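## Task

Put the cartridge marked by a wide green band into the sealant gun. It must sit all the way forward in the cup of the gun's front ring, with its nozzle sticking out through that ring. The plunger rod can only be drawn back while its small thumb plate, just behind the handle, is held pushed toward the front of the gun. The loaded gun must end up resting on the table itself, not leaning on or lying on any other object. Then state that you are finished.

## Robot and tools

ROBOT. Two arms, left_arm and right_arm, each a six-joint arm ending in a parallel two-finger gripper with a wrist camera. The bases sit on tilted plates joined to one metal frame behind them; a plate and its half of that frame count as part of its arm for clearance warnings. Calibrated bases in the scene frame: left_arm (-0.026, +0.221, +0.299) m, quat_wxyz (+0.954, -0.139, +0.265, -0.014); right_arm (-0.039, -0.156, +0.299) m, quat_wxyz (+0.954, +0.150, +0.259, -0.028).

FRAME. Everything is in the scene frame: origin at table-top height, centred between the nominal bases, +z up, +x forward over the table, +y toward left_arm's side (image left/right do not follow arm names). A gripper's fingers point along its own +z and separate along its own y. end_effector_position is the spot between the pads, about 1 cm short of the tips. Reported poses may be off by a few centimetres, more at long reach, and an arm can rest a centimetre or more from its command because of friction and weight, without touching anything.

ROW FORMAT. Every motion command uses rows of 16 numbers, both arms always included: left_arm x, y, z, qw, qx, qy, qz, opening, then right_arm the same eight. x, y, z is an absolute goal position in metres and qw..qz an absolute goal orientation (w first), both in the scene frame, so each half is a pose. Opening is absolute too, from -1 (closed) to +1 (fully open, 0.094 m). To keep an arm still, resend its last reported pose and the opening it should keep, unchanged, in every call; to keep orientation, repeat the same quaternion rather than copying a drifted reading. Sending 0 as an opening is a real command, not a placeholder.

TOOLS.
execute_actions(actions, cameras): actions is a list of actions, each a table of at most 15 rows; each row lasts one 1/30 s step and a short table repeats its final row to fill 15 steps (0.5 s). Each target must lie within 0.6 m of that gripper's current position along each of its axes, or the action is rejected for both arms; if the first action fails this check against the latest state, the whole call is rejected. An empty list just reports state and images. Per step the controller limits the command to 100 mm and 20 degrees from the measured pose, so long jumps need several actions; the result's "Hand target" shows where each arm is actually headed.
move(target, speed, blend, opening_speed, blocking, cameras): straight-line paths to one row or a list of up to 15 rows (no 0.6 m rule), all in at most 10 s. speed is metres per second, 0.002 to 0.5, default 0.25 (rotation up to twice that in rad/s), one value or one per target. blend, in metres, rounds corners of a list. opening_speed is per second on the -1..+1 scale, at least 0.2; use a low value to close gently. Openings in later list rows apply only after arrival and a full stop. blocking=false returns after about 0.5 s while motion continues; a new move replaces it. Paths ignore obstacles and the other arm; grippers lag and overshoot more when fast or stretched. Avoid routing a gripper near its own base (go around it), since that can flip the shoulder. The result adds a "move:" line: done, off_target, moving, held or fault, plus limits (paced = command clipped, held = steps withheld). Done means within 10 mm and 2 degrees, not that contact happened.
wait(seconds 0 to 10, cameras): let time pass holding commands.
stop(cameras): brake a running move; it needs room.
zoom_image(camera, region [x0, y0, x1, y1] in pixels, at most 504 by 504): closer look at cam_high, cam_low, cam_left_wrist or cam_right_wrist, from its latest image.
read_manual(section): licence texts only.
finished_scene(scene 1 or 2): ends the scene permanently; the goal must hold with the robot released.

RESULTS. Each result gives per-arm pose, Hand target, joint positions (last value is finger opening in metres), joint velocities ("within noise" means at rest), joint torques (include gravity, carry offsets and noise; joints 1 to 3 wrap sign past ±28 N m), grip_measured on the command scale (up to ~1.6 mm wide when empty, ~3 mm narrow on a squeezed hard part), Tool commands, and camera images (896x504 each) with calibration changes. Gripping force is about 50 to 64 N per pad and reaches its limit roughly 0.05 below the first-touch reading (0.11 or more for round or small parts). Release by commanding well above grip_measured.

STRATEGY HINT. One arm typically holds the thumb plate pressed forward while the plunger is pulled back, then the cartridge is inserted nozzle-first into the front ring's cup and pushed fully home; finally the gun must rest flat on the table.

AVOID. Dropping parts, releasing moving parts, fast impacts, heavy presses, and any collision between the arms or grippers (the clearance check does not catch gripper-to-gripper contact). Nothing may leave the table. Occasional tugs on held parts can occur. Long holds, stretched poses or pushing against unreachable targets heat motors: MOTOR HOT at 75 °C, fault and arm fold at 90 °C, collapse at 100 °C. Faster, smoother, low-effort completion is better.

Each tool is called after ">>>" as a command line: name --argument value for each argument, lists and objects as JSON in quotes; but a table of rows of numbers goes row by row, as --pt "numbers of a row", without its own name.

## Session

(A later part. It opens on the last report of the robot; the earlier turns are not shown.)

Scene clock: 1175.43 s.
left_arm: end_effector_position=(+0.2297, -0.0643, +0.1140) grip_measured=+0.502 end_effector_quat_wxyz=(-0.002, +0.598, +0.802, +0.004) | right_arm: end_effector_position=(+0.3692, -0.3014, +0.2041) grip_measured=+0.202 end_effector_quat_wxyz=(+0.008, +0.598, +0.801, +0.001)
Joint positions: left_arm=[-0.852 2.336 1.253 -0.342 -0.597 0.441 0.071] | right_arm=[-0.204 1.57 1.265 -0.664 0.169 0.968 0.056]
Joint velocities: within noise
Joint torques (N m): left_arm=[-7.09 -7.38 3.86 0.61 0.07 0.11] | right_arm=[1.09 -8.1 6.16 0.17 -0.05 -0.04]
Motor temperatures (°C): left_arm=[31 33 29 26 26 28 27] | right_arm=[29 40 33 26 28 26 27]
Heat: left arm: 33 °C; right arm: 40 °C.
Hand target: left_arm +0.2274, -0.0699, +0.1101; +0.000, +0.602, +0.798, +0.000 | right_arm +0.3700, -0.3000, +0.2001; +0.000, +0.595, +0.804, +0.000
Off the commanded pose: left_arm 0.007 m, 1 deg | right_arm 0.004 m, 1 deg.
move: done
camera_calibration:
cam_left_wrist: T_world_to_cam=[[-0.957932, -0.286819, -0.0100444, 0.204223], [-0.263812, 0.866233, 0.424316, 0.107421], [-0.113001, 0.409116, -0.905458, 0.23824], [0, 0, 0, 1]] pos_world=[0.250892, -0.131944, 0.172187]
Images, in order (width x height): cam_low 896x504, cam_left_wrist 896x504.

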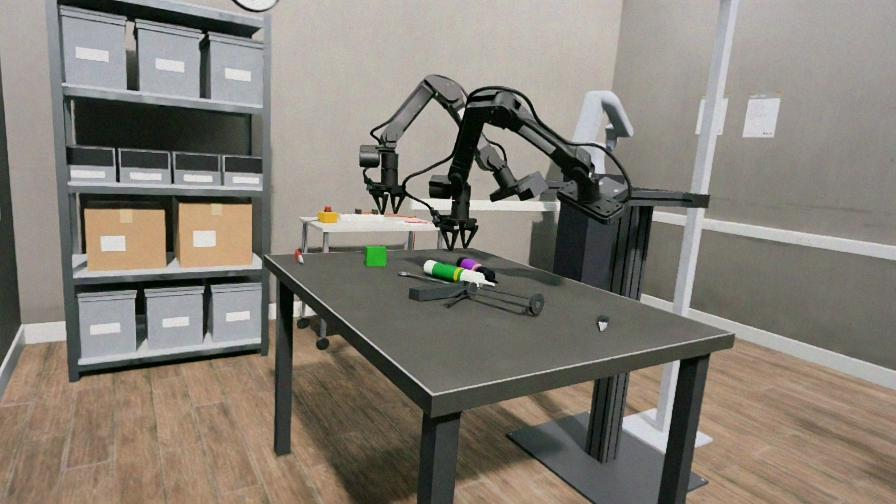

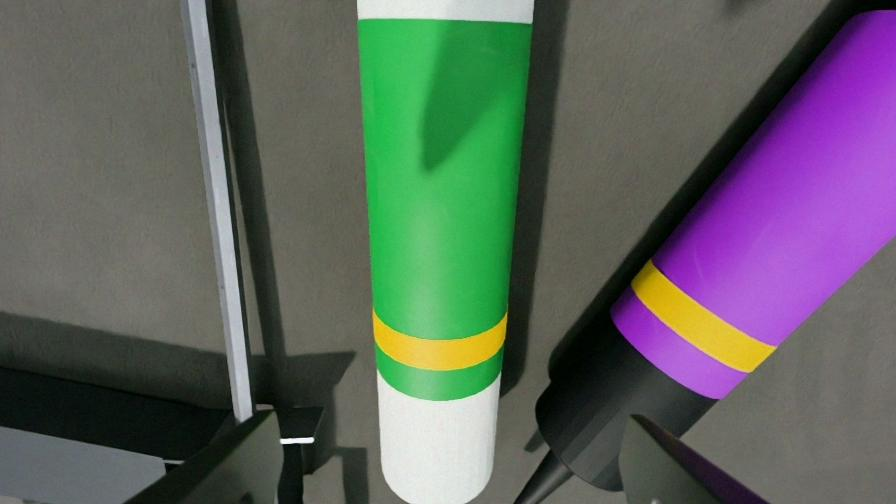

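>>> move --pt "0.2309 -0.069 0.06 0 0.6094 0.7929 0 0.5 0.37 -0.3 0.2 0 0.595 0.804 0 0.2" --pt "0.2305 -0.069 0.023 0 0.6094 0.7929 0 0.5 0.37 -0.3 0.2 0 0.595 0.804 0 0.2" --pt "0.2305 -0.069 0.023 0 0.6094 0.7929 0 -0.1 0.37 -0.3 0.2 0 0.595 0.804 0 0.2" --cameras '["cam_left_wrist", "cam_right_wrist"]' --speed 0.1 --blend '[0.01,0,0]' --opening_speed 0.6

Scene clock: 1199.23 s.
left_arm: end_effector_position=(+0.2366, -0.0666, +0.0304) grip_measured=+0.022 end_effector_quat_wxyz=(+0.003, +0.604, +0.797, +0.004) | right_arm: end_effector_position=(+0.3692, -0.3014, +0.2041) grip_measured=+0.202 end_effector_quat_wxyz=(+0.008, +0.598, +0.801, +0.001)
Joint positions: left_arm=[-0.728 2.565 1.346 -0.114 -0.574 0.611 0.048] | right_arm=[-0.204 1.57 1.265 -0.664 0.169 0.968 0.056]
Joint velocities: within noise
Joint torques (N m): left_arm=[-7.12 -7.43 2.66 0.66 0.03 0.07] | right_arm=[1.17 -8.28 6.26 0.17 -0.05 -0.05]
Motor temperatures (°C): left_arm=[31 34 29 26 26 28 27] | right_arm=[29 40 33 26 28 26 27]
Heat: left arm: 34 °C; right arm: 40 °C.
Hand target: left_arm +0.2305, -0.0688, +0.0233; +0.000, +0.609, +0.793, +0.000 | right_arm +0.3700, -0.3000, +0.2001; +0.000, +0.595, +0.804, +0.000
Off the commanded pose: left_arm 0.010 m, 1 deg | right_arm 0.004 m, 1 deg.
move: done
camera_calibration:
cam_left_wrist: T_world_to_cam=[[-0.96256, -0.270591, -0.0160608, 0.211709], [-0.252429, 0.873211, 0.416873, 0.144654], [-0.0987777, 0.405319, -0.908823, 0.160729], [0, 0, 0, 1]] pos_world=[0.256174, -0.134174, 0.0891719]
cam_right_wrist: T_world_to_cam=[[-0.960922, -0.27671, -0.00780075, 0.272828], [-0.254549, 0.872189, 0.417723, 0.309566], [-0.108784, 0.403384, -0.908541, 0.434342], [0, 0, 0, 1]] pos_world=[0.388215, -0.369713, 0.267433]
Images, in order (width x height): cam_left_wrist 896x504, cam_right_wrist 896x504.

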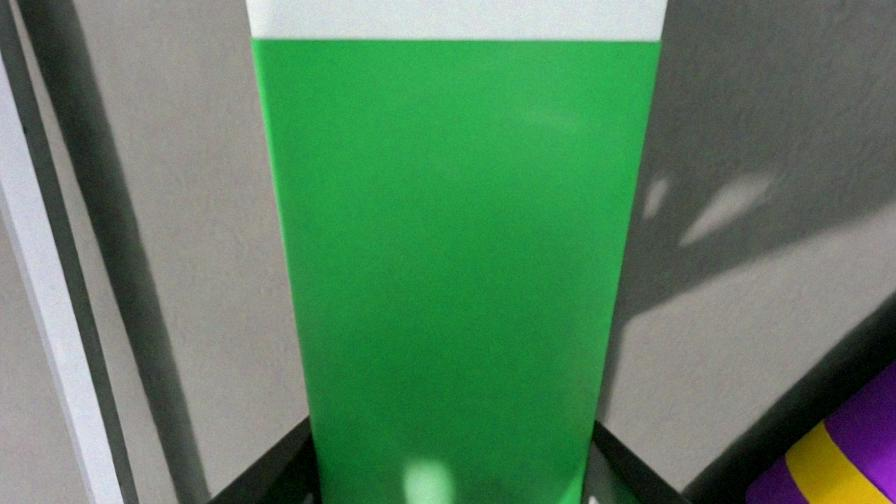

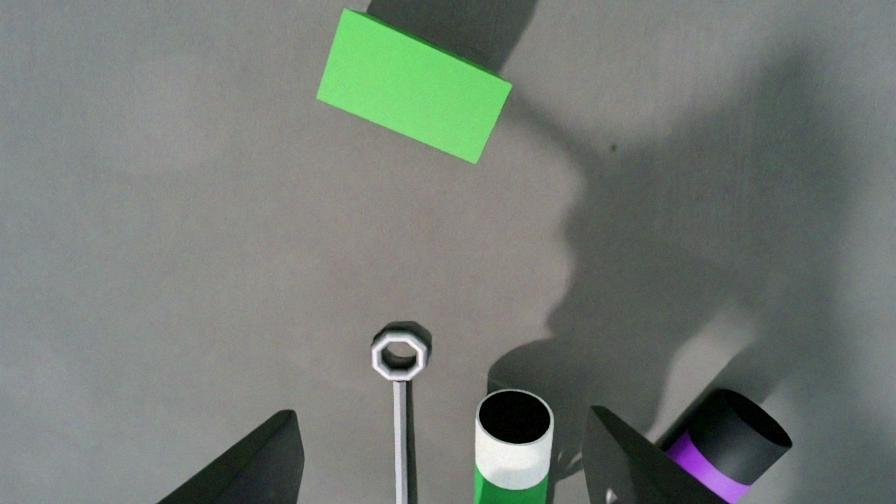

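>>> move --pt "0.2305 -0.069 0.15 0 0.6094 0.7929 0 -0.1 0.37 -0.3 0.2 0 0.595 0.804 0 0.2" --pt "0.26 0.05 0.2 0 0.6094 0.7929 0 -0.1 0.37 -0.3 0.2 0 0.595 0.804 0 0.2" --cameras '["cam_high", "cam_low", "cam_right_wrist","cam_left_wrist"]' --speed 0.15 --blend '[0.03,0]'

>>> zoom_image --camera "cam_low" --region '[360, 160, 600, 320]'

>>> zoom_image --camera "cam_high" --region '[300, 150, 600, 350]'

Scene clock: 1236.90 s.
left_arm: end_effector_position=(+0.2585, +0.0520, +0.1898) grip_measured=+0.021 end_effector_quat_wxyz=(-0.009, +0.604, +0.797, +0.008) | right_arm: end_effector_position=(+0.3692, -0.3014, +0.2041) grip_measured=+0.202 end_effector_quat_wxyz=(+0.008, +0.598, +0.801, +0.001)
Joint positions: left_arm=[-0.72 1.814 0.944 -0.487 -0.58 0.605 0.048] | right_arm=[-0.204 1.57 1.265 -0.664 0.169 0.968 0.056]
Joint velocities: within noise
Joint torques (N m): left_arm=[-5.87 -10.26 3.32 0.28 0.1 0.09] | right_arm=[1.22 -8.13 6.19 0.21 -0.03 -0.05]
Motor temperatures (°C): left_arm=[31 34 29 26 26 28 29] | right_arm=[29 40 33 26 28 26 27]
Heat: left arm: 34 °C; right arm: 40 °C.
Hand target: left_arm +0.2600, +0.0500, +0.1997; +0.000, +0.609, +0.793, +0.000 | right_arm +0.3700, -0.3000, +0.2001; +0.000, +0.595, +0.804, +0.000
Off the commanded pose: left_arm 0.011 m, 2 deg | right_arm 0.004 m, 1 deg.
move: off_target (left_arm)
camera_calibration:
cam_left_wrist: T_world_to_cam=[[-0.962835, -0.269966, -0.00817381, 0.266021], [-0.246029, 0.864173, 0.438947, -0.025129], [-0.111437, 0.424644, -0.898476, 0.259954], [0, 0, 0, 1]] pos_world=[0.27892, -0.0168557, 0.246767]
cam_right_wrist: T_world_to_cam=[[-0.960922, -0.27671, -0.00780075, 0.272828], [-0.254549, 0.872189, 0.417723, 0.309566], [-0.108784, 0.403384, -0.908541, 0.434342], [0, 0, 0, 1]] pos_world=[0.388215, -0.369713, 0.267433]

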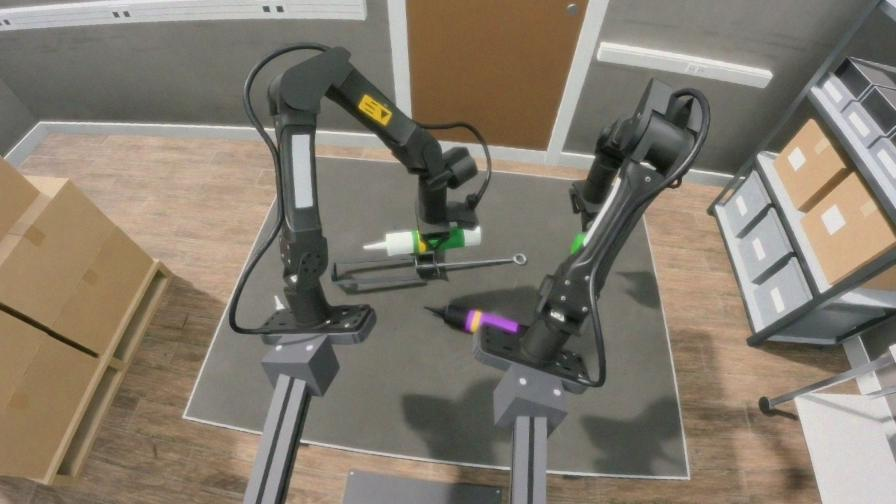

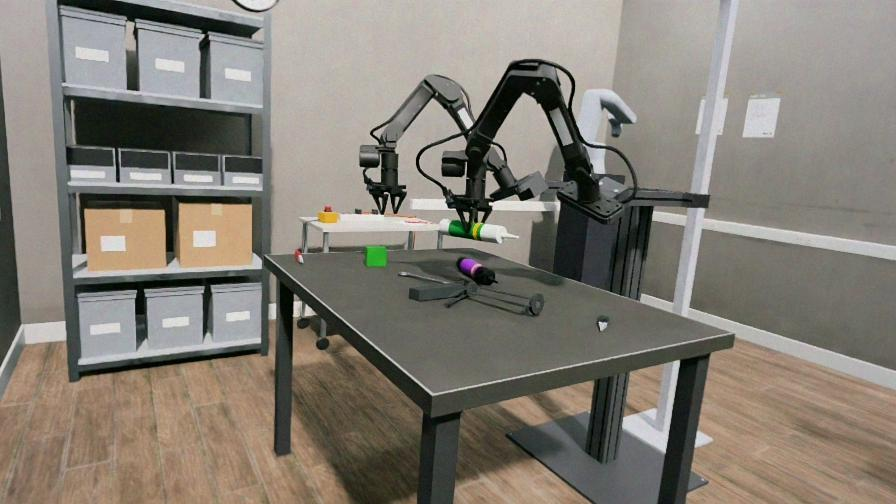

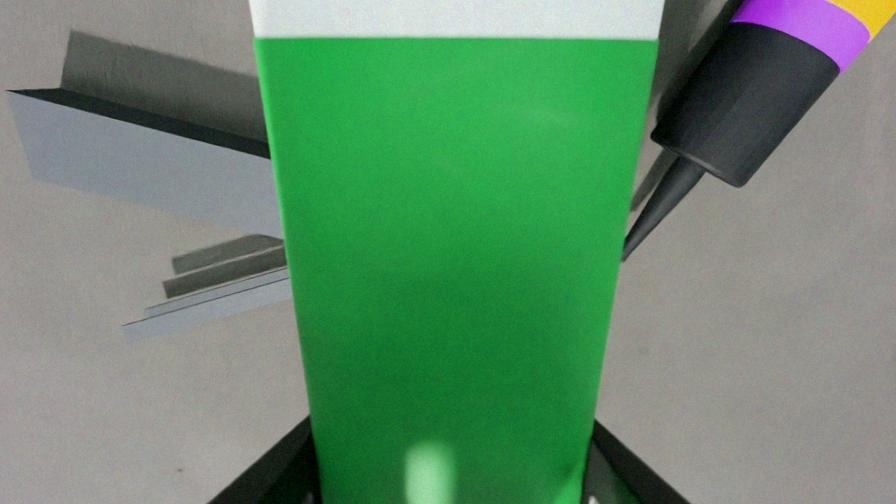

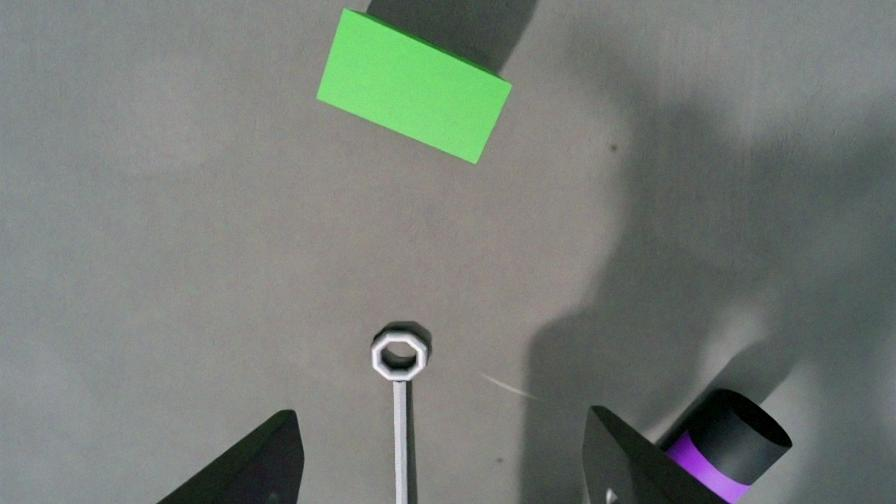

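Scaled by 2.100.

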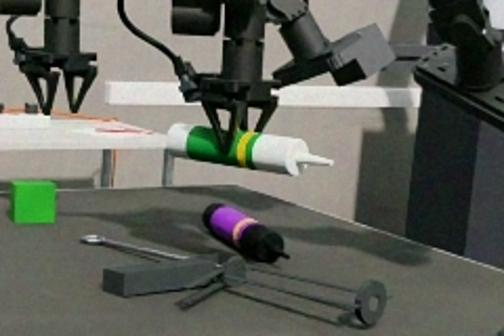

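Scaled by 1.680.

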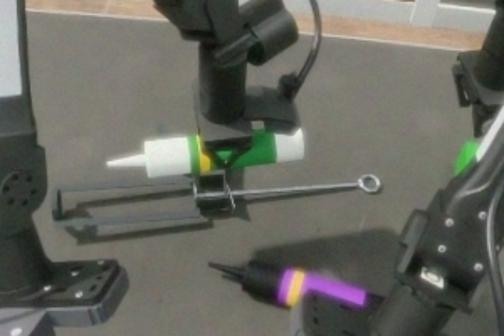

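>>> zoom_image --camera "cam_low" --region '[430, 200, 530, 256]'

Scaled by 5.040.

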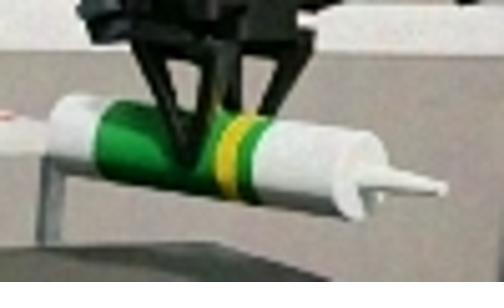

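>>> move --pt "0.258 0.17 0.15 0 0.6094 0.7929 0 -0.1 0.37 -0.3 0.2 0 0.595 0.804 0 0.2" --pt "0.258 0.178 0.105 0 0.6094 0.7929 0 -0.1 0.37 -0.3 0.2 0 0.595 0.804 0 0.2" --cameras '["cam_high", "cam_low", "cam_left_wrist"]' --speed 0.15 --blend '[0.01,0]'

>>> zoom_image --camera "cam_low" --region '[400, 220, 580, 330]'

>>> zoom_image --camera "cam_high" --region '[300, 180, 480, 320]'

Scene clock: 1348.57 s.
left_arm: end_effector_position=(+0.2594, +0.1828, +0.1072) grip_measured=+0.021 end_effector_quat_wxyz=(-0.005, +0.604, +0.797, +0.007) | right_arm: end_effector_position=(+0.3692, -0.3014, +0.2041) grip_measured=+0.202 end_effector_quat_wxyz=(+0.008, +0.598, +0.801, +0.001)
Joint positions: left_arm=[-0.194 1.742 0.629 0.034 -0.389 1.167 0.048] | right_arm=[-0.204 1.57 1.265 -0.664 0.169 0.968 0.056]
Joint velocities: within noise
Joint torques (N m): left_arm=[-2.99 -6.04 1.13 0.67 0.09 0.07] | right_arm=[1.16 -8.14 6.2 0.19 -0.04 -0.06]
Motor temperatures (°C): left_arm=[31 36 28 26 26 28 30] | right_arm=[29 39 33 26 28 26 26]
Heat: left arm: 36 °C; right arm: 39 °C.
Hand target: left_arm +0.2580, +0.1781, +0.1051; +0.000, +0.609, +0.793, +0.000 | right_arm +0.3700, -0.3000, +0.2001; +0.000, +0.595, +0.804, +0.000
Off the commanded pose: left_arm 0.005 m, 1 deg | right_arm 0.004 m, 1 deg.
move: done
camera_calibration:
cam_left_wrist: T_world_to_cam=[[-0.962292, -0.271704, -0.0131009, 0.302159], [-0.250578, 0.866668, 0.431391, -0.10015], [-0.105856, 0.418406, -0.90207, 0.130371], [0, 0, 0, 1]] pos_world=[0.27947, 0.114347, 0.164766]
Images, in order (width x height): cam_high 896x504, cam_low 896x504, cam_left_wrist 896x504.

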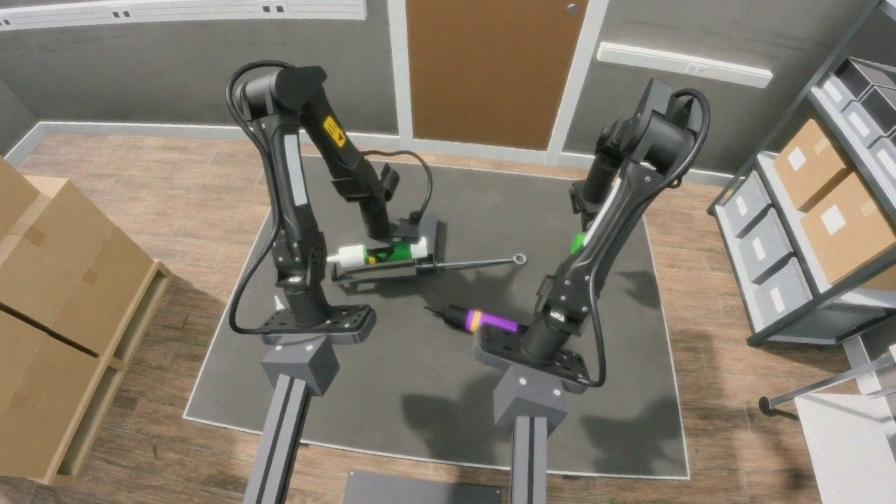

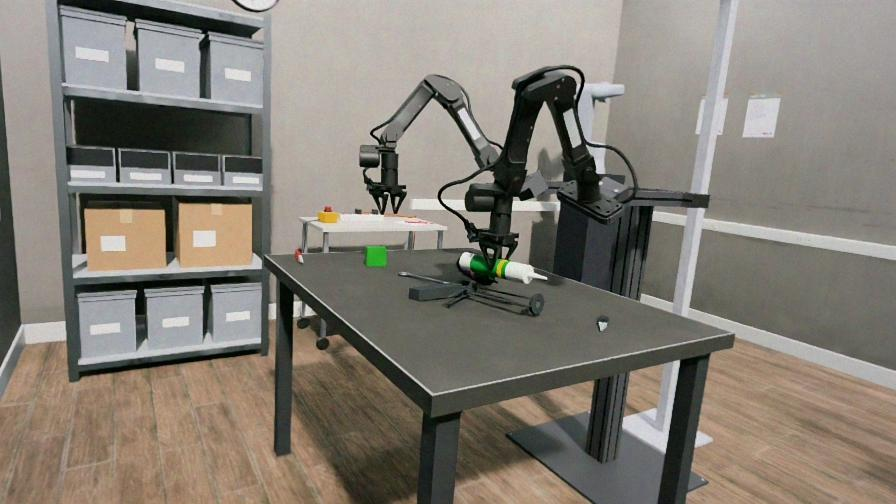

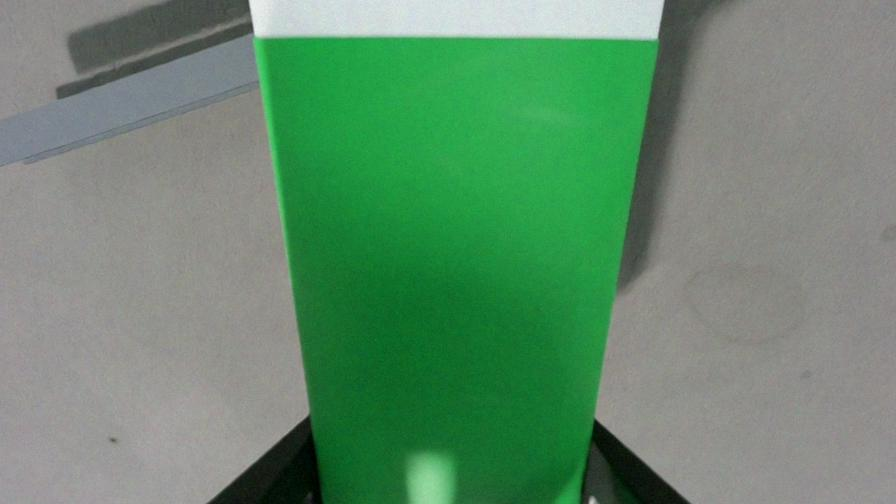

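Scaled by 2.800.

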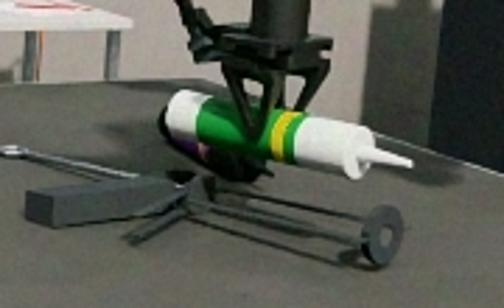

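Scaled by 2.800.

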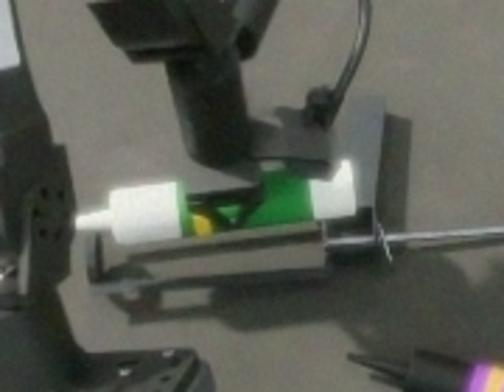

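>>> move --pt "0.258 0.178 0.15 0 0.6094 0.7929 0 -0.1 0.37 -0.3 0.2 0 0.595 0.804 0 0.2" --pt "0.2305 -0.069 0.13 0 0.6094 0.7929 0 -0.1 0.37 -0.3 0.2 0 0.595 0.804 0 0.2" --pt "0.2305 -0.069 0.0245 0 0.6094 0.7929 0 -0.1 0.37 -0.3 0.2 0 0.595 0.804 0 0.2" --pt "0.2305 -0.069 0.0245 0 0.6094 0.7929 0 0.5 0.37 -0.3 0.2 0 0.595 0.804 0 0.2" --pt "0.2305 -0.069 0.11 0 0.6094 0.7929 0 0.5 0.37 -0.3 0.2 0 0.595 0.804 0 0.2" --cameras '["cam_left_wrist"]' --speed '[0.2,0.2,0.08,0.1,0.15]' --blend '[0.03,0.01,0,0,0]'

>>> move --pt "0.258 0.178 0.15 0 0.6094 0.7929 0 0.5 0.37 -0.3 0.2 0 0.595 0.804 0 0.2" --pt "0.258 0.178 0.11 0 0.6094 0.7929 0 0.5 0.37 -0.3 0.2 0 0.595 0.804 0 0.2" --cameras '["cam_left_wrist"]' --speed '[0.2,0.15]' --blend '[0.02,0]'

Scene clock: 1403.90 s.
left_arm: end_effector_position=(+0.2336, -0.0694, +0.1037) grip_measured=+0.498 end_effector_quat_wxyz=(+0.001, +0.607, +0.795, -0.001) | right_arm: end_effector_position=(+0.3692, -0.3014, +0.2041) grip_measured=+0.202 end_effector_quat_wxyz=(+0.008, +0.598, +0.801, +0.001)
Joint positions: left_arm=[-0.835 2.369 1.277 -0.312 -0.587 0.49 0.07] | right_arm=[-0.204 1.57 1.265 -0.664 0.169 0.968 0.056]
Joint velocities: within noise
Joint torques (N m): left_arm=[-8.24 -10.52 2.06 0.33 -0.06 -0.16] | right_arm=[1.18 -8.16 6.24 0.2 -0.05 -0.06]
Motor temperatures (°C): left_arm=[31 34 28 27 26 28 30] | right_arm=[29 39 33 26 28 26 26]
Heat: left arm: 34 °C; right arm: 39 °C.
Hand target: left_arm +0.2306, -0.0691, +0.1098; +0.000, +0.609, +0.793, +0.000 | right_arm +0.3700, -0.3000, +0.2001; +0.000, +0.595, +0.804, +0.000
Off the commanded pose: left_arm 0.007 m, 0 deg | right_arm 0.004 m, 1 deg.
move: done; blend cut to 0.0224 m at target 1
camera_calibration:
cam_left_wrist: T_world_to_cam=[[-0.964237, -0.264927, -0.00776644, 0.209159], [-0.24424, 0.8768, 0.414209, 0.114412], [-0.102926, 0.401292, -0.910149, 0.229009], [0, 0, 0, 1]] pos_world=[0.253194, -0.136804, 0.162666]
Images, in order (width x height): cam_left_wrist 896x504.

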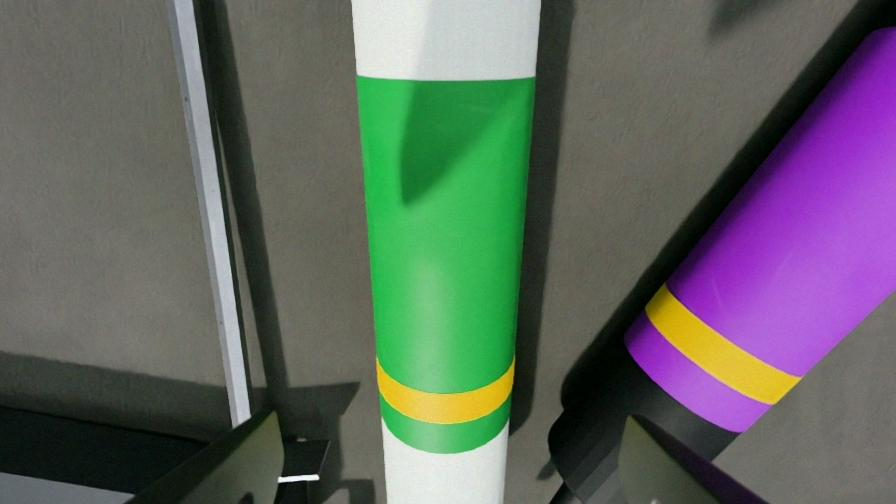

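Scene clock: 1406.23 s.
left_arm: end_effector_position=(+0.2647, +0.1798, +0.1153) grip_measured=+0.498 end_effector_quat_wxyz=(+0.005, +0.604, +0.797, +0.008) | right_arm: end_effector_position=(+0.3692, -0.3014, +0.2041) grip_measured=+0.202 end_effector_quat_wxyz=(+0.008, +0.598, +0.801, +0.001)
Joint positions: left_arm=[-0.208 1.709 0.631 0.012 -0.388 1.16 0.07] | right_arm=[-0.204 1.57 1.265 -0.664 0.169 0.968 0.056]
Joint velocities: within noise
Joint torques (N m): left_arm=[-2.29 -5.09 1.1 0.68 0.08 0.13] | right_arm=[1.11 -8.12 6.17 0.17 -0.05 -0.07]
Motor temperatures (°C): left_arm=[31 34 28 27 26 28 30] | right_arm=[29 39 33 26 28 26 26]
Heat: left arm: 34 °C; right arm: 39 °C.
Hand target: left_arm +0.2580, +0.1781, +0.1103; +0.000, +0.609, +0.793, +0.000 | right_arm +0.3700, -0.3000, +0.2001; +0.000, +0.595, +0.804, +0.000
Off the commanded pose: left_arm 0.009 m, 1 deg | right_arm 0.004 m, 1 deg.
move: done
camera_calibration:
cam_left_wrist: T_world_to_cam=[[-0.96202, -0.271754, -0.0258172, 0.307959], [-0.257255, 0.870912, 0.418727, -0.0973077], [-0.0913063, 0.409465, -0.907745, 0.137907], [0, 0, 0, 1]] pos_world=[0.283821, 0.111968, 0.17388]
Images, in order (width x height): cam_left_wrist 896x504.

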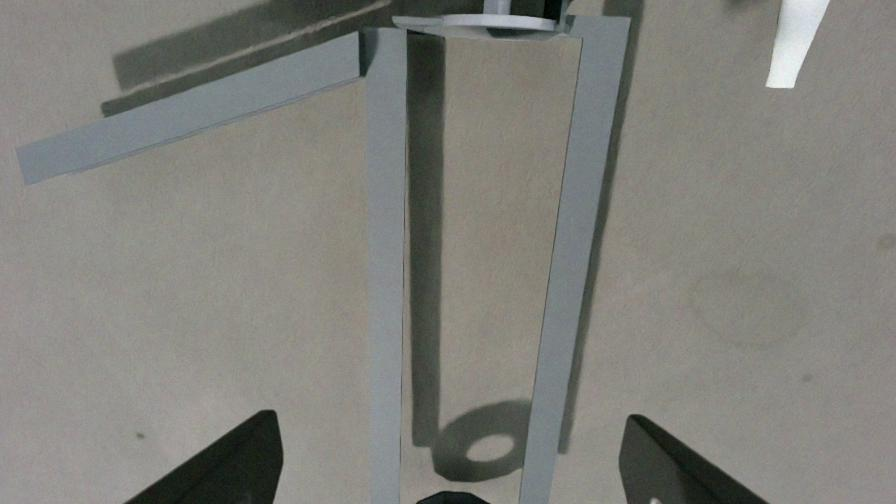

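>>> move --pt "0.2485 0.175 0.075 0 0.6225 0.7826 0 0.5 0.37 -0.3 0.2 0 0.595 0.804 0 0.2" --cameras '["cam_left_wrist"]' --speed '[0.12]'

Scene clock: 1496.03 s.
left_arm: end_effector_position=(+0.2555, +0.1767, +0.0801) grip_measured=+0.498 end_effector_quat_wxyz=(+0.004, +0.617, +0.787, +0.008) | right_arm: end_effector_position=(+0.3692, -0.3014, +0.2041) grip_measured=+0.202 end_effector_quat_wxyz=(+0.008, +0.598, +0.801, +0.001)
Joint positions: left_arm=[-0.175 1.871 0.625 0.19 -0.373 1.225 0.07] | right_arm=[-0.204 1.57 1.265 -0.664 0.169 0.968 0.056]
Joint velocities: within noise
Joint torques (N m): left_arm=[-2.48 -5.3 0.1 0.68 0.07 0.07] | right_arm=[1.13 -8.17 6.19 0.17 -0.05 -0.06]
Motor temperatures (°C): left_arm=[30 33 28 27 26 28 28] | right_arm=[29 39 34 26 28 26 26]
Heat: left arm: 33 °C; right arm: 39 °C.
Hand target: left_arm +0.2485, +0.1751, +0.0753; +0.000, +0.622, +0.783, +0.000 | right_arm +0.3700, -0.3000, +0.2001; +0.000, +0.595, +0.804, +0.000
Off the commanded pose: left_arm 0.009 m, 1 deg | right_arm 0.004 m, 1 deg.
move: done
camera_calibration:
cam_left_wrist: T_world_to_cam=[[-0.970769, -0.238658, -0.0254779, 0.293727], [-0.227042, 0.878691, 0.419946, -0.0914172], [-0.0778361, 0.413455, -0.907191, 0.102151], [0, 0, 0, 1]] pos_world=[0.272337, 0.108193, 0.138544]
Images, in order (width x height): cam_left_wrist 896x504.

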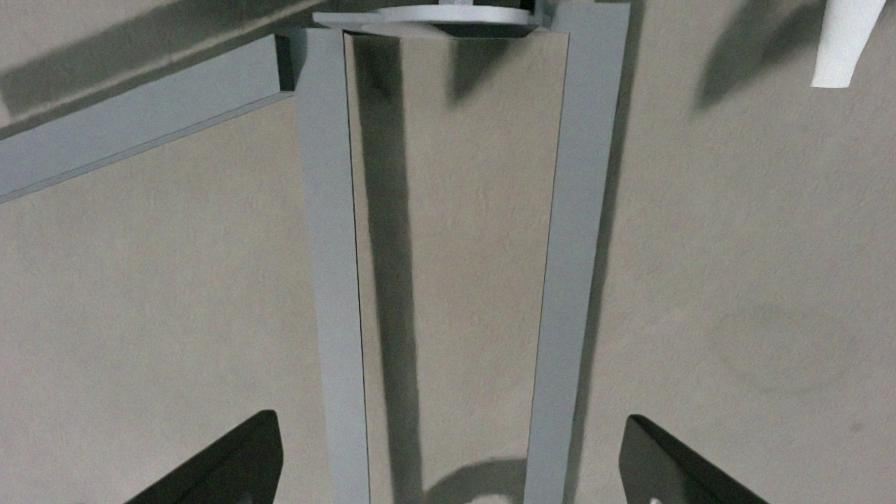

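>>> move --pt "0.2485 0.175 0.05 0 0.6235 0.7818 0 -1 0.37 -0.3 0.2 0 0.595 0.804 0 0.2" --pt "0.2485 0.175 0.010 0 0.6235 0.7818 0 -1 0.37 -0.3 0.2 0 0.595 0.804 0 0.2" --cameras '["cam_left_wrist"]' --speed '[0.12,0.06]'

Scene clock: 1541.80 s.
left_arm: end_effector_position=(+0.2541, +0.1773, +0.0157) grip_measured=-0.994 end_effector_quat_wxyz=(+0.002, +0.619, +0.785, +0.008) | right_arm: end_effector_position=(+0.3692, -0.3014, +0.2041) grip_measured=+0.202 end_effector_quat_wxyz=(+0.008, +0.598, +0.801, +0.001)
Joint positions: left_arm=[-0.097 2.16 0.733 0.392 -0.335 1.3 0] | right_arm=[-0.204 1.57 1.265 -0.664 0.169 0.968 0.056]
Joint velocities: within noise
Joint torques (N m): left_arm=[-2.86 -5.45 -0.42 0.65 0.09 0.1] | right_arm=[1.14 -8.14 6.23 0.17 -0.05 -0.05]
Motor temperatures (°C): left_arm=[30 33 28 27 26 28 28] | right_arm=[29 39 34 26 28 26 26]
Heat: left arm: 33 °C; right arm: 39 °C.
Hand target: left_arm +0.2484, +0.1751, +0.0103; +0.000, +0.623, +0.782, +0.000 | right_arm +0.3700, -0.3000, +0.2001; +0.000, +0.595, +0.804, +0.000
Off the commanded pose: left_arm 0.008 m, 1 deg | right_arm 0.004 m, 1 deg.
move: done
camera_calibration:
cam_left_wrist: T_world_to_cam=[[-0.971897, -0.234436, -0.0213516, 0.290391], [-0.221296, 0.878948, 0.422467, -0.0667665], [-0.0802745, 0.41532, -0.906127, 0.0436912], [0, 0, 0, 1]] pos_world=[0.270963, 0.108617, 0.0739967]
Images, in order (width x height): cam_left_wrist 896x504.

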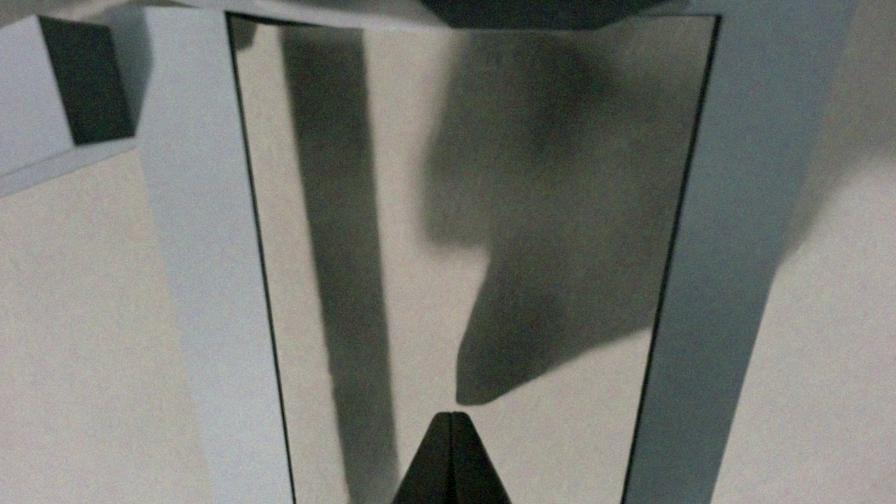

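>>> move --pt "0.2485 0.175 -0.004 0 0.6235 0.7818 0 -1 0.37 -0.3 0.2 0 0.595 0.804 0 0.2" --cameras '["cam_left_wrist"]' --speed '[0.04]'

Scene clock: 1546.37 s.
left_arm: end_effector_position=(+0.2565, +0.1770, +0.0072) grip_measured=-0.994 end_effector_quat_wxyz=(+0.004, +0.620, +0.785, +0.009) | right_arm: end_effector_position=(+0.3692, -0.3014, +0.2041) grip_measured=+0.202 end_effector_quat_wxyz=(+0.008, +0.598, +0.801, +0.001)
Joint positions: left_arm=[-0.089 2.196 0.757 0.412 -0.33 1.311 0] | right_arm=[-0.204 1.57 1.265 -0.664 0.169 0.968 0.056]
Joint velocities: within noise
Joint torques (N m): left_arm=[-2.39 -3.84 0.23 0.8 0.11 0.14] | right_arm=[1.13 -8.17 6.16 0.19 -0.07 -0.05]
Motor temperatures (°C): left_arm=[30 33 28 27 26 28 28] | right_arm=[29 39 34 26 28 26 26]
Heat: left arm: 33 °C; right arm: 39 °C.
Hand target: left_arm +0.2482, +0.1752, -0.0031; +0.000, +0.623, +0.782, +0.000 | right_arm +0.3700, -0.3000, +0.2001; +0.000, +0.595, +0.804, +0.000
Off the commanded pose: left_arm 0.014 m, 1 deg | right_arm 0.004 m, 1 deg.
move: off_target (left_arm)
camera_calibration:
cam_left_wrist: T_world_to_cam=[[-0.972384, -0.231938, -0.0259545, 0.292152], [-0.221065, 0.879678, 0.421066, -0.0625635], [-0.0748297, 0.415175, -0.906659, 0.0349673], [0, 0, 0, 1]] pos_world=[0.27287, 0.10828, 0.0656295]
Images, in order (width x height): cam_left_wrist 896x504.

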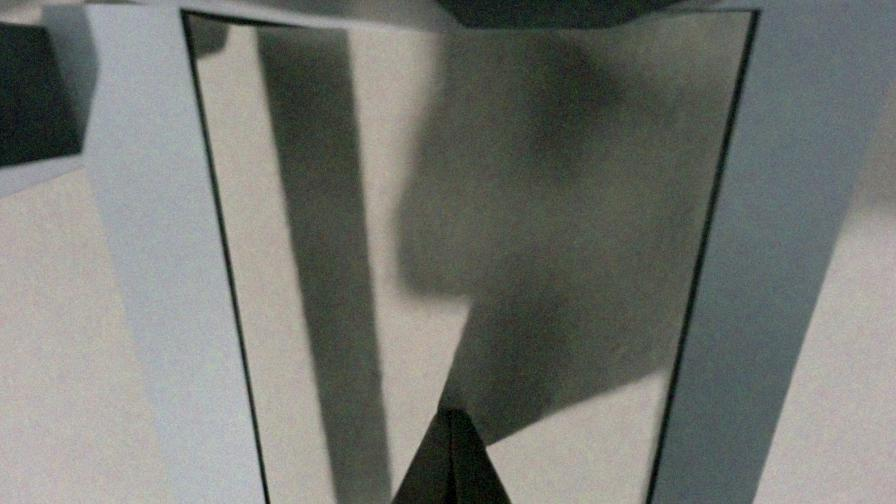

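>>> move --pt "0.2475 0.175 0.012 0 0.6235 0.7818 0 -1 0.37 -0.3 0.2 0 0.595 0.804 0 0.2" --pt "0.2307 0.243 0.010 0 0.6235 0.7818 0 -1 0.37 -0.3 0.2 0 0.595 0.804 0 0.2" --cameras '["cam_left_wrist"]' --speed '[0.08]'

speed must be one number or one for each of the 2 targets, got a list of 1; nothing of the call was run

>>> move --pt "0.2475 0.175 0.012 0 0.6235 0.7818 0 -1 0.37 -0.3 0.2 0 0.595 0.804 0 0.2" --pt "0.2307 0.243 0.010 0 0.6235 0.7818 0 -1 0.37 -0.3 0.2 0 0.595 0.804 0 0.2" --cameras '["cam_left_wrist"]' --speed 0.08

Scene clock: 1571.43 s.
left_arm: end_effector_position=(+0.2256, +0.2401, +0.0080) grip_measured=-0.994 end_effector_quat_wxyz=(-0.008, +0.623, +0.782, -0.006) | right_arm: end_effector_position=(+0.3692, -0.3014, +0.2041) grip_measured=+0.202 end_effector_quat_wxyz=(+0.008, +0.598, +0.801, +0.001)
Joint positions: left_arm=[0.132 2.134 0.638 0.481 -0.208 1.505 0] | right_arm=[-0.204 1.57 1.265 -0.664 0.169 0.968 0.056]
Joint velocities: within noise
Joint torques (N m): left_arm=[-1.28 -8.59 -1.92 0.68 0.02 0.1] | right_arm=[1.2 -8.16 6.11 0.18 -0.05 -0.05]
Motor temperatures (°C): left_arm=[30 33 28 27 26 28 28] | right_arm=[29 39 34 26 28 26 26]
Heat: left arm: 33 °C; right arm: 39 °C.
Hand target: left_arm +0.2307, +0.2430, +0.0100; +0.000, +0.623, +0.782, +0.000 | right_arm +0.3700, -0.3000, +0.2001; +0.000, +0.595, +0.804, +0.000
Off the commanded pose: left_arm 0.006 m, 1 deg | right_arm 0.004 m, 1 deg.
move: done
camera_calibration:
cam_left_wrist: T_world_to_cam=[[-0.974458, -0.224215, 0.0125911, 0.275135], [-0.198254, 0.885256, 0.420734, -0.131713], [-0.105481, 0.407492, -0.907097, 0.0159297], [0, 0, 0, 1]] pos_world=[0.243675, 0.171798, 0.0664016]
Images, in order (width x height): cam_left_wrist 896x504.

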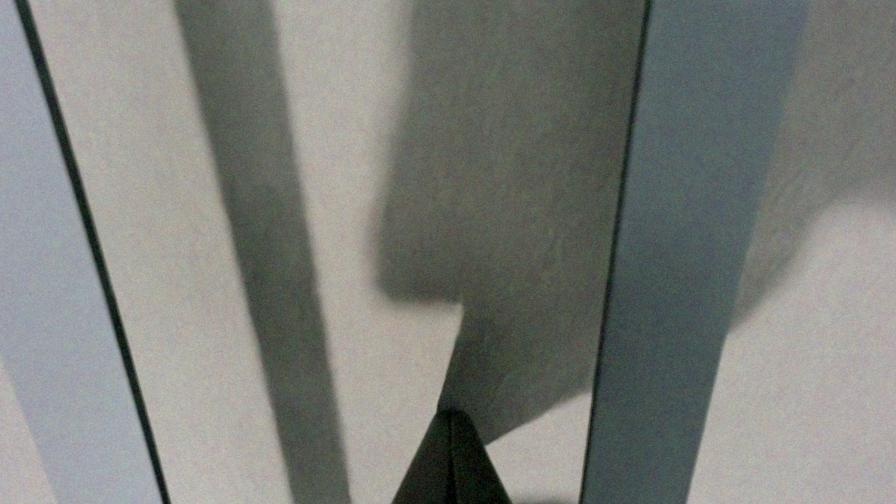

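>>> move --pt "0.2400 0.240 0.020 0 0.6250 0.7806 0 -1 0.37 -0.3 0.2 0 0.595 0.804 0 0.2" --pt "0.2335 0.270 0.014 0 0.6250 0.7806 0 -1 0.37 -0.3 0.2 0 0.595 0.804 0 0.2" --cameras '["cam_left_wrist","cam_low"]' --speed 0.06

>>> zoom_image --camera "cam_low" --region '[440, 220, 600, 330]'

Scene clock: 1589.87 s.
left_arm: end_effector_position=(+0.2315, +0.2707, +0.0118) grip_measured=-0.994 end_effector_quat_wxyz=(-0.005, +0.621, +0.784, +0.003) | right_arm: end_effector_position=(+0.3692, -0.3014, +0.2041) grip_measured=+0.202 end_effector_quat_wxyz=(+0.008, +0.598, +0.801, +0.001)
Joint positions: left_arm=[0.227 2.085 0.638 0.465 -0.164 1.584 0] | right_arm=[-0.204 1.57 1.265 -0.664 0.169 0.968 0.056]
Joint velocities: within noise
Joint torques (N m): left_arm=[-1.36 -8.59 -1.44 0.45 0.11 0.1] | right_arm=[1.18 -8.18 6.23 0.19 -0.03 -0.05]
Motor temperatures (°C): left_arm=[30 34 28 27 26 28 28] | right_arm=[29 39 34 26 28 26 26]
Heat: left arm: 34 °C; right arm: 39 °C.
Hand target: left_arm +0.2335, +0.2701, +0.0140; +0.000, +0.625, +0.781, +0.000 | right_arm +0.3700, -0.3000, +0.2001; +0.000, +0.595, +0.804, +0.000
Off the commanded pose: left_arm 0.003 m, 1 deg | right_arm 0.004 m, 1 deg.
move: done
camera_calibration:
cam_left_wrist: T_world_to_cam=[[-0.973444, -0.22885, -0.00584746, 0.288863], [-0.209346, 0.879567, 0.427243, -0.155227], [-0.0926311, 0.417121, -0.904118, 0.00191247], [0, 0, 0, 1]] pos_world=[0.248873, 0.201841, 0.0697378]
Images, in order (width x height): cam_low 896x504, cam_left_wrist 896x504.

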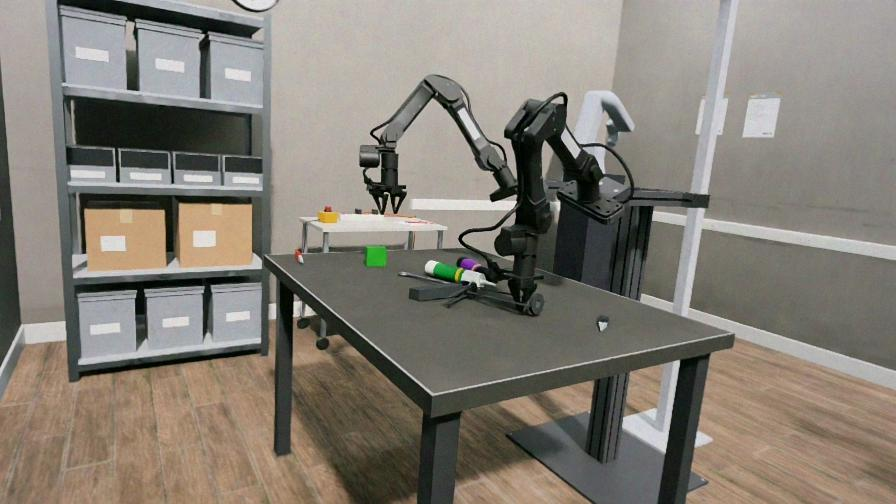

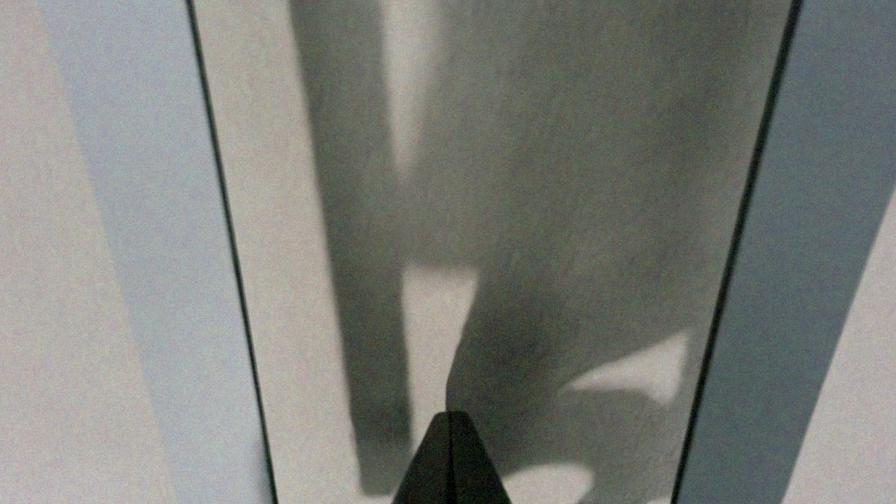

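Scaled by 3.150.

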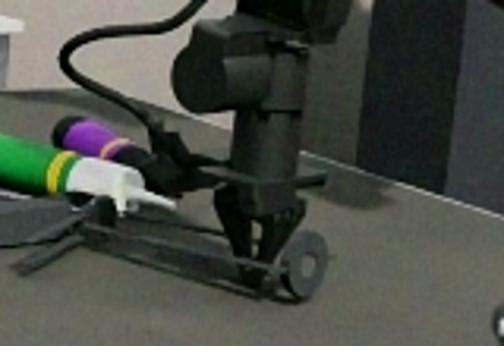

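>>> move --pt "0.2240 0.293 0.014 0 0.6250 0.7806 0 -1 0.37 -0.3 0.2 0 0.595 0.804 0 0.2" --cameras '["cam_left_wrist","cam_low"]' --speed 0.04

>>> zoom_image --camera "cam_low" --region '[440, 220, 600, 330]'

Scene clock: 1605.47 s.
left_arm: end_effector_position=(+0.2204, +0.2889, +0.0102) grip_measured=-0.994 end_effector_quat_wxyz=(-0.004, +0.624, +0.782, -0.007) | right_arm: end_effector_position=(+0.3692, -0.3014, +0.2041) grip_measured=+0.202 end_effector_quat_wxyz=(+0.008, +0.598, +0.801, +0.001)
Joint positions: left_arm=[0.31 2.081 0.627 0.466 -0.104 1.658 0] | right_arm=[-0.204 1.57 1.265 -0.664 0.169 0.968 0.056]
Joint velocities: within noise
Joint torques (N m): left_arm=[-0.38 -9.25 -2.24 0.62 0 0.12] | right_arm=[1.14 -8.16 6.27 0.18 -0.02 -0.07]
Motor temperatures (°C): left_arm=[30 35 28 27 26 28 28] | right_arm=[29 39 34 26 28 26 26]
Heat: left arm: 35 °C; right arm: 39 °C.
Hand target: left_arm +0.2241, +0.2929, +0.0139; +0.000, +0.625, +0.781, +0.000 | right_arm +0.3700, -0.3000, +0.2001; +0.000, +0.595, +0.804, +0.000
Off the commanded pose: left_arm 0.007 m, 1 deg | right_arm 0.004 m, 1 deg.
move: done
camera_calibration:
cam_left_wrist: T_world_to_cam=[[-0.974777, -0.222979, 0.00951112, 0.280695], [-0.199138, 0.888211, 0.414035, -0.17743], [-0.100769, 0.401697, -0.910211, -0.00179356], [0, 0, 0, 1]] pos_world=[0.238102, 0.220905, 0.06916]
Images, in order (width x height): cam_low 896x504, cam_left_wrist 896x504.

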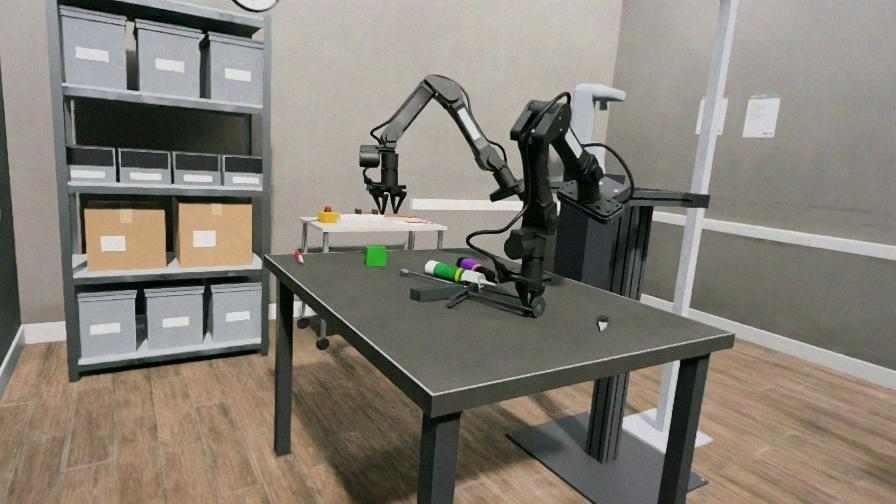

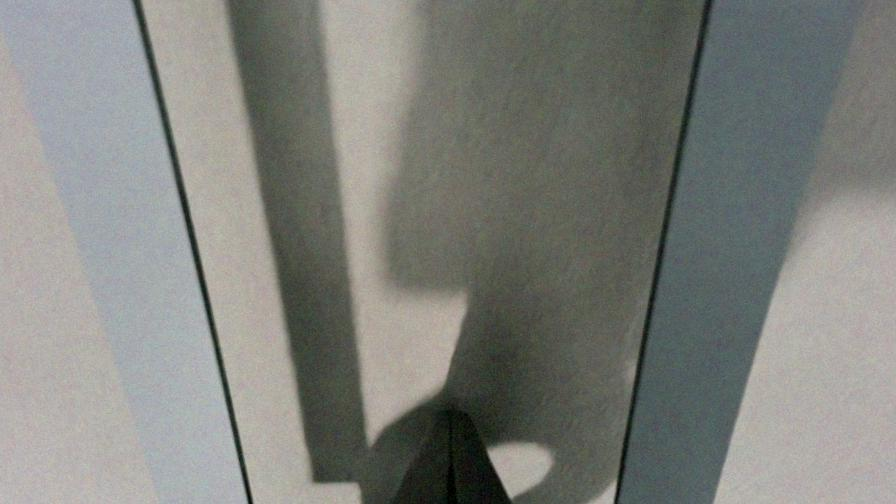

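Scaled by 3.150.

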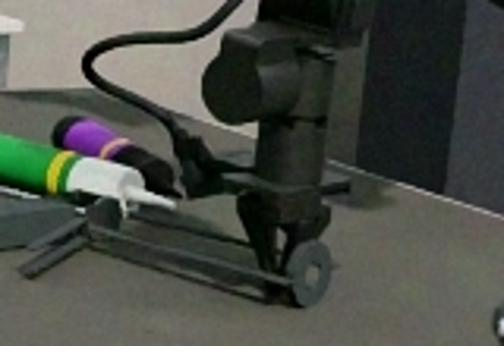

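>>> move --pt "0.2240 0.301 0.014 0 0.6250 0.7806 0 -1 0.37 -0.3 0.2 0 0.595 0.804 0 0.2" --cameras '["cam_left_wrist"]' --speed 0.04

Scene clock: 1617.33 s.
left_arm: end_effector_position=(+0.2202, +0.2955, +0.0106) grip_measured=-0.994 end_effector_quat_wxyz=(+0.000, +0.624, +0.781, -0.007) | right_arm: end_effector_position=(+0.3692, -0.3014, +0.2041) grip_measured=+0.202 end_effector_quat_wxyz=(+0.008, +0.598, +0.801, +0.001)
Joint positions: left_arm=[0.336 2.075 0.627 0.466 -0.084 1.682 0] | right_arm=[-0.204 1.57 1.265 -0.664 0.169 0.968 0.056]
Joint velocities: within noise
Joint torques (N m): left_arm=[-0.03 -9.21 -1.62 0.48 -0.03 0.09] | right_arm=[1.14 -8.18 6.16 0.18 -0.02 -0.04]
Motor temperatures (°C): left_arm=[30 34 28 27 26 28 28] | right_arm=[29 39 34 26 28 26 26]
Heat: left arm: 34 °C; right arm: 39 °C.
Hand target: left_arm +0.2240, +0.3010, +0.0139; +0.000, +0.625, +0.781, +0.000 | right_arm +0.3700, -0.3000, +0.2001; +0.000, +0.595, +0.804, +0.000
Off the commanded pose: left_arm 0.008 m, 1 deg | right_arm 0.004 m, 1 deg.
move: done
camera_calibration:
cam_left_wrist: T_world_to_cam=[[-0.975069, -0.221845, 0.00496058, 0.281734], [-0.200439, 0.890137, 0.409244, -0.183707], [-0.0952042, 0.398047, -0.912412, -0.00426339], [0, 0, 0, 1]] pos_world=[0.237482, 0.227722, 0.0698933]
Images, in order (width x height): cam_left_wrist 896x504.

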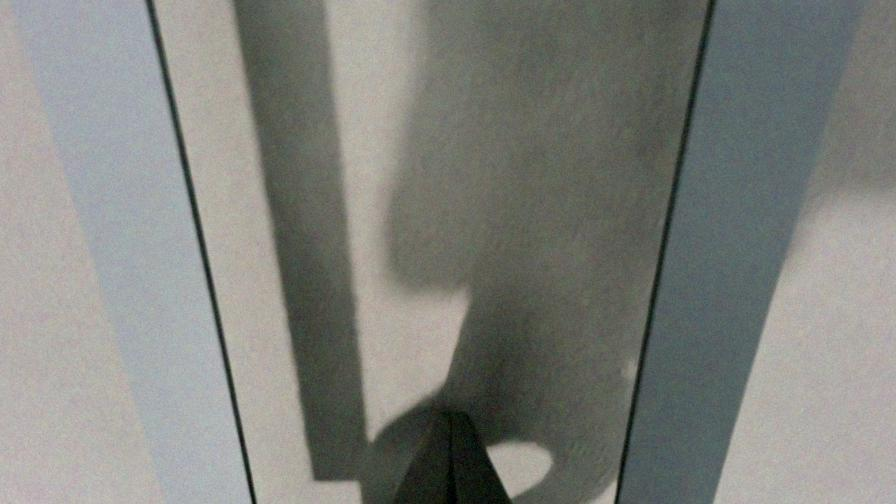

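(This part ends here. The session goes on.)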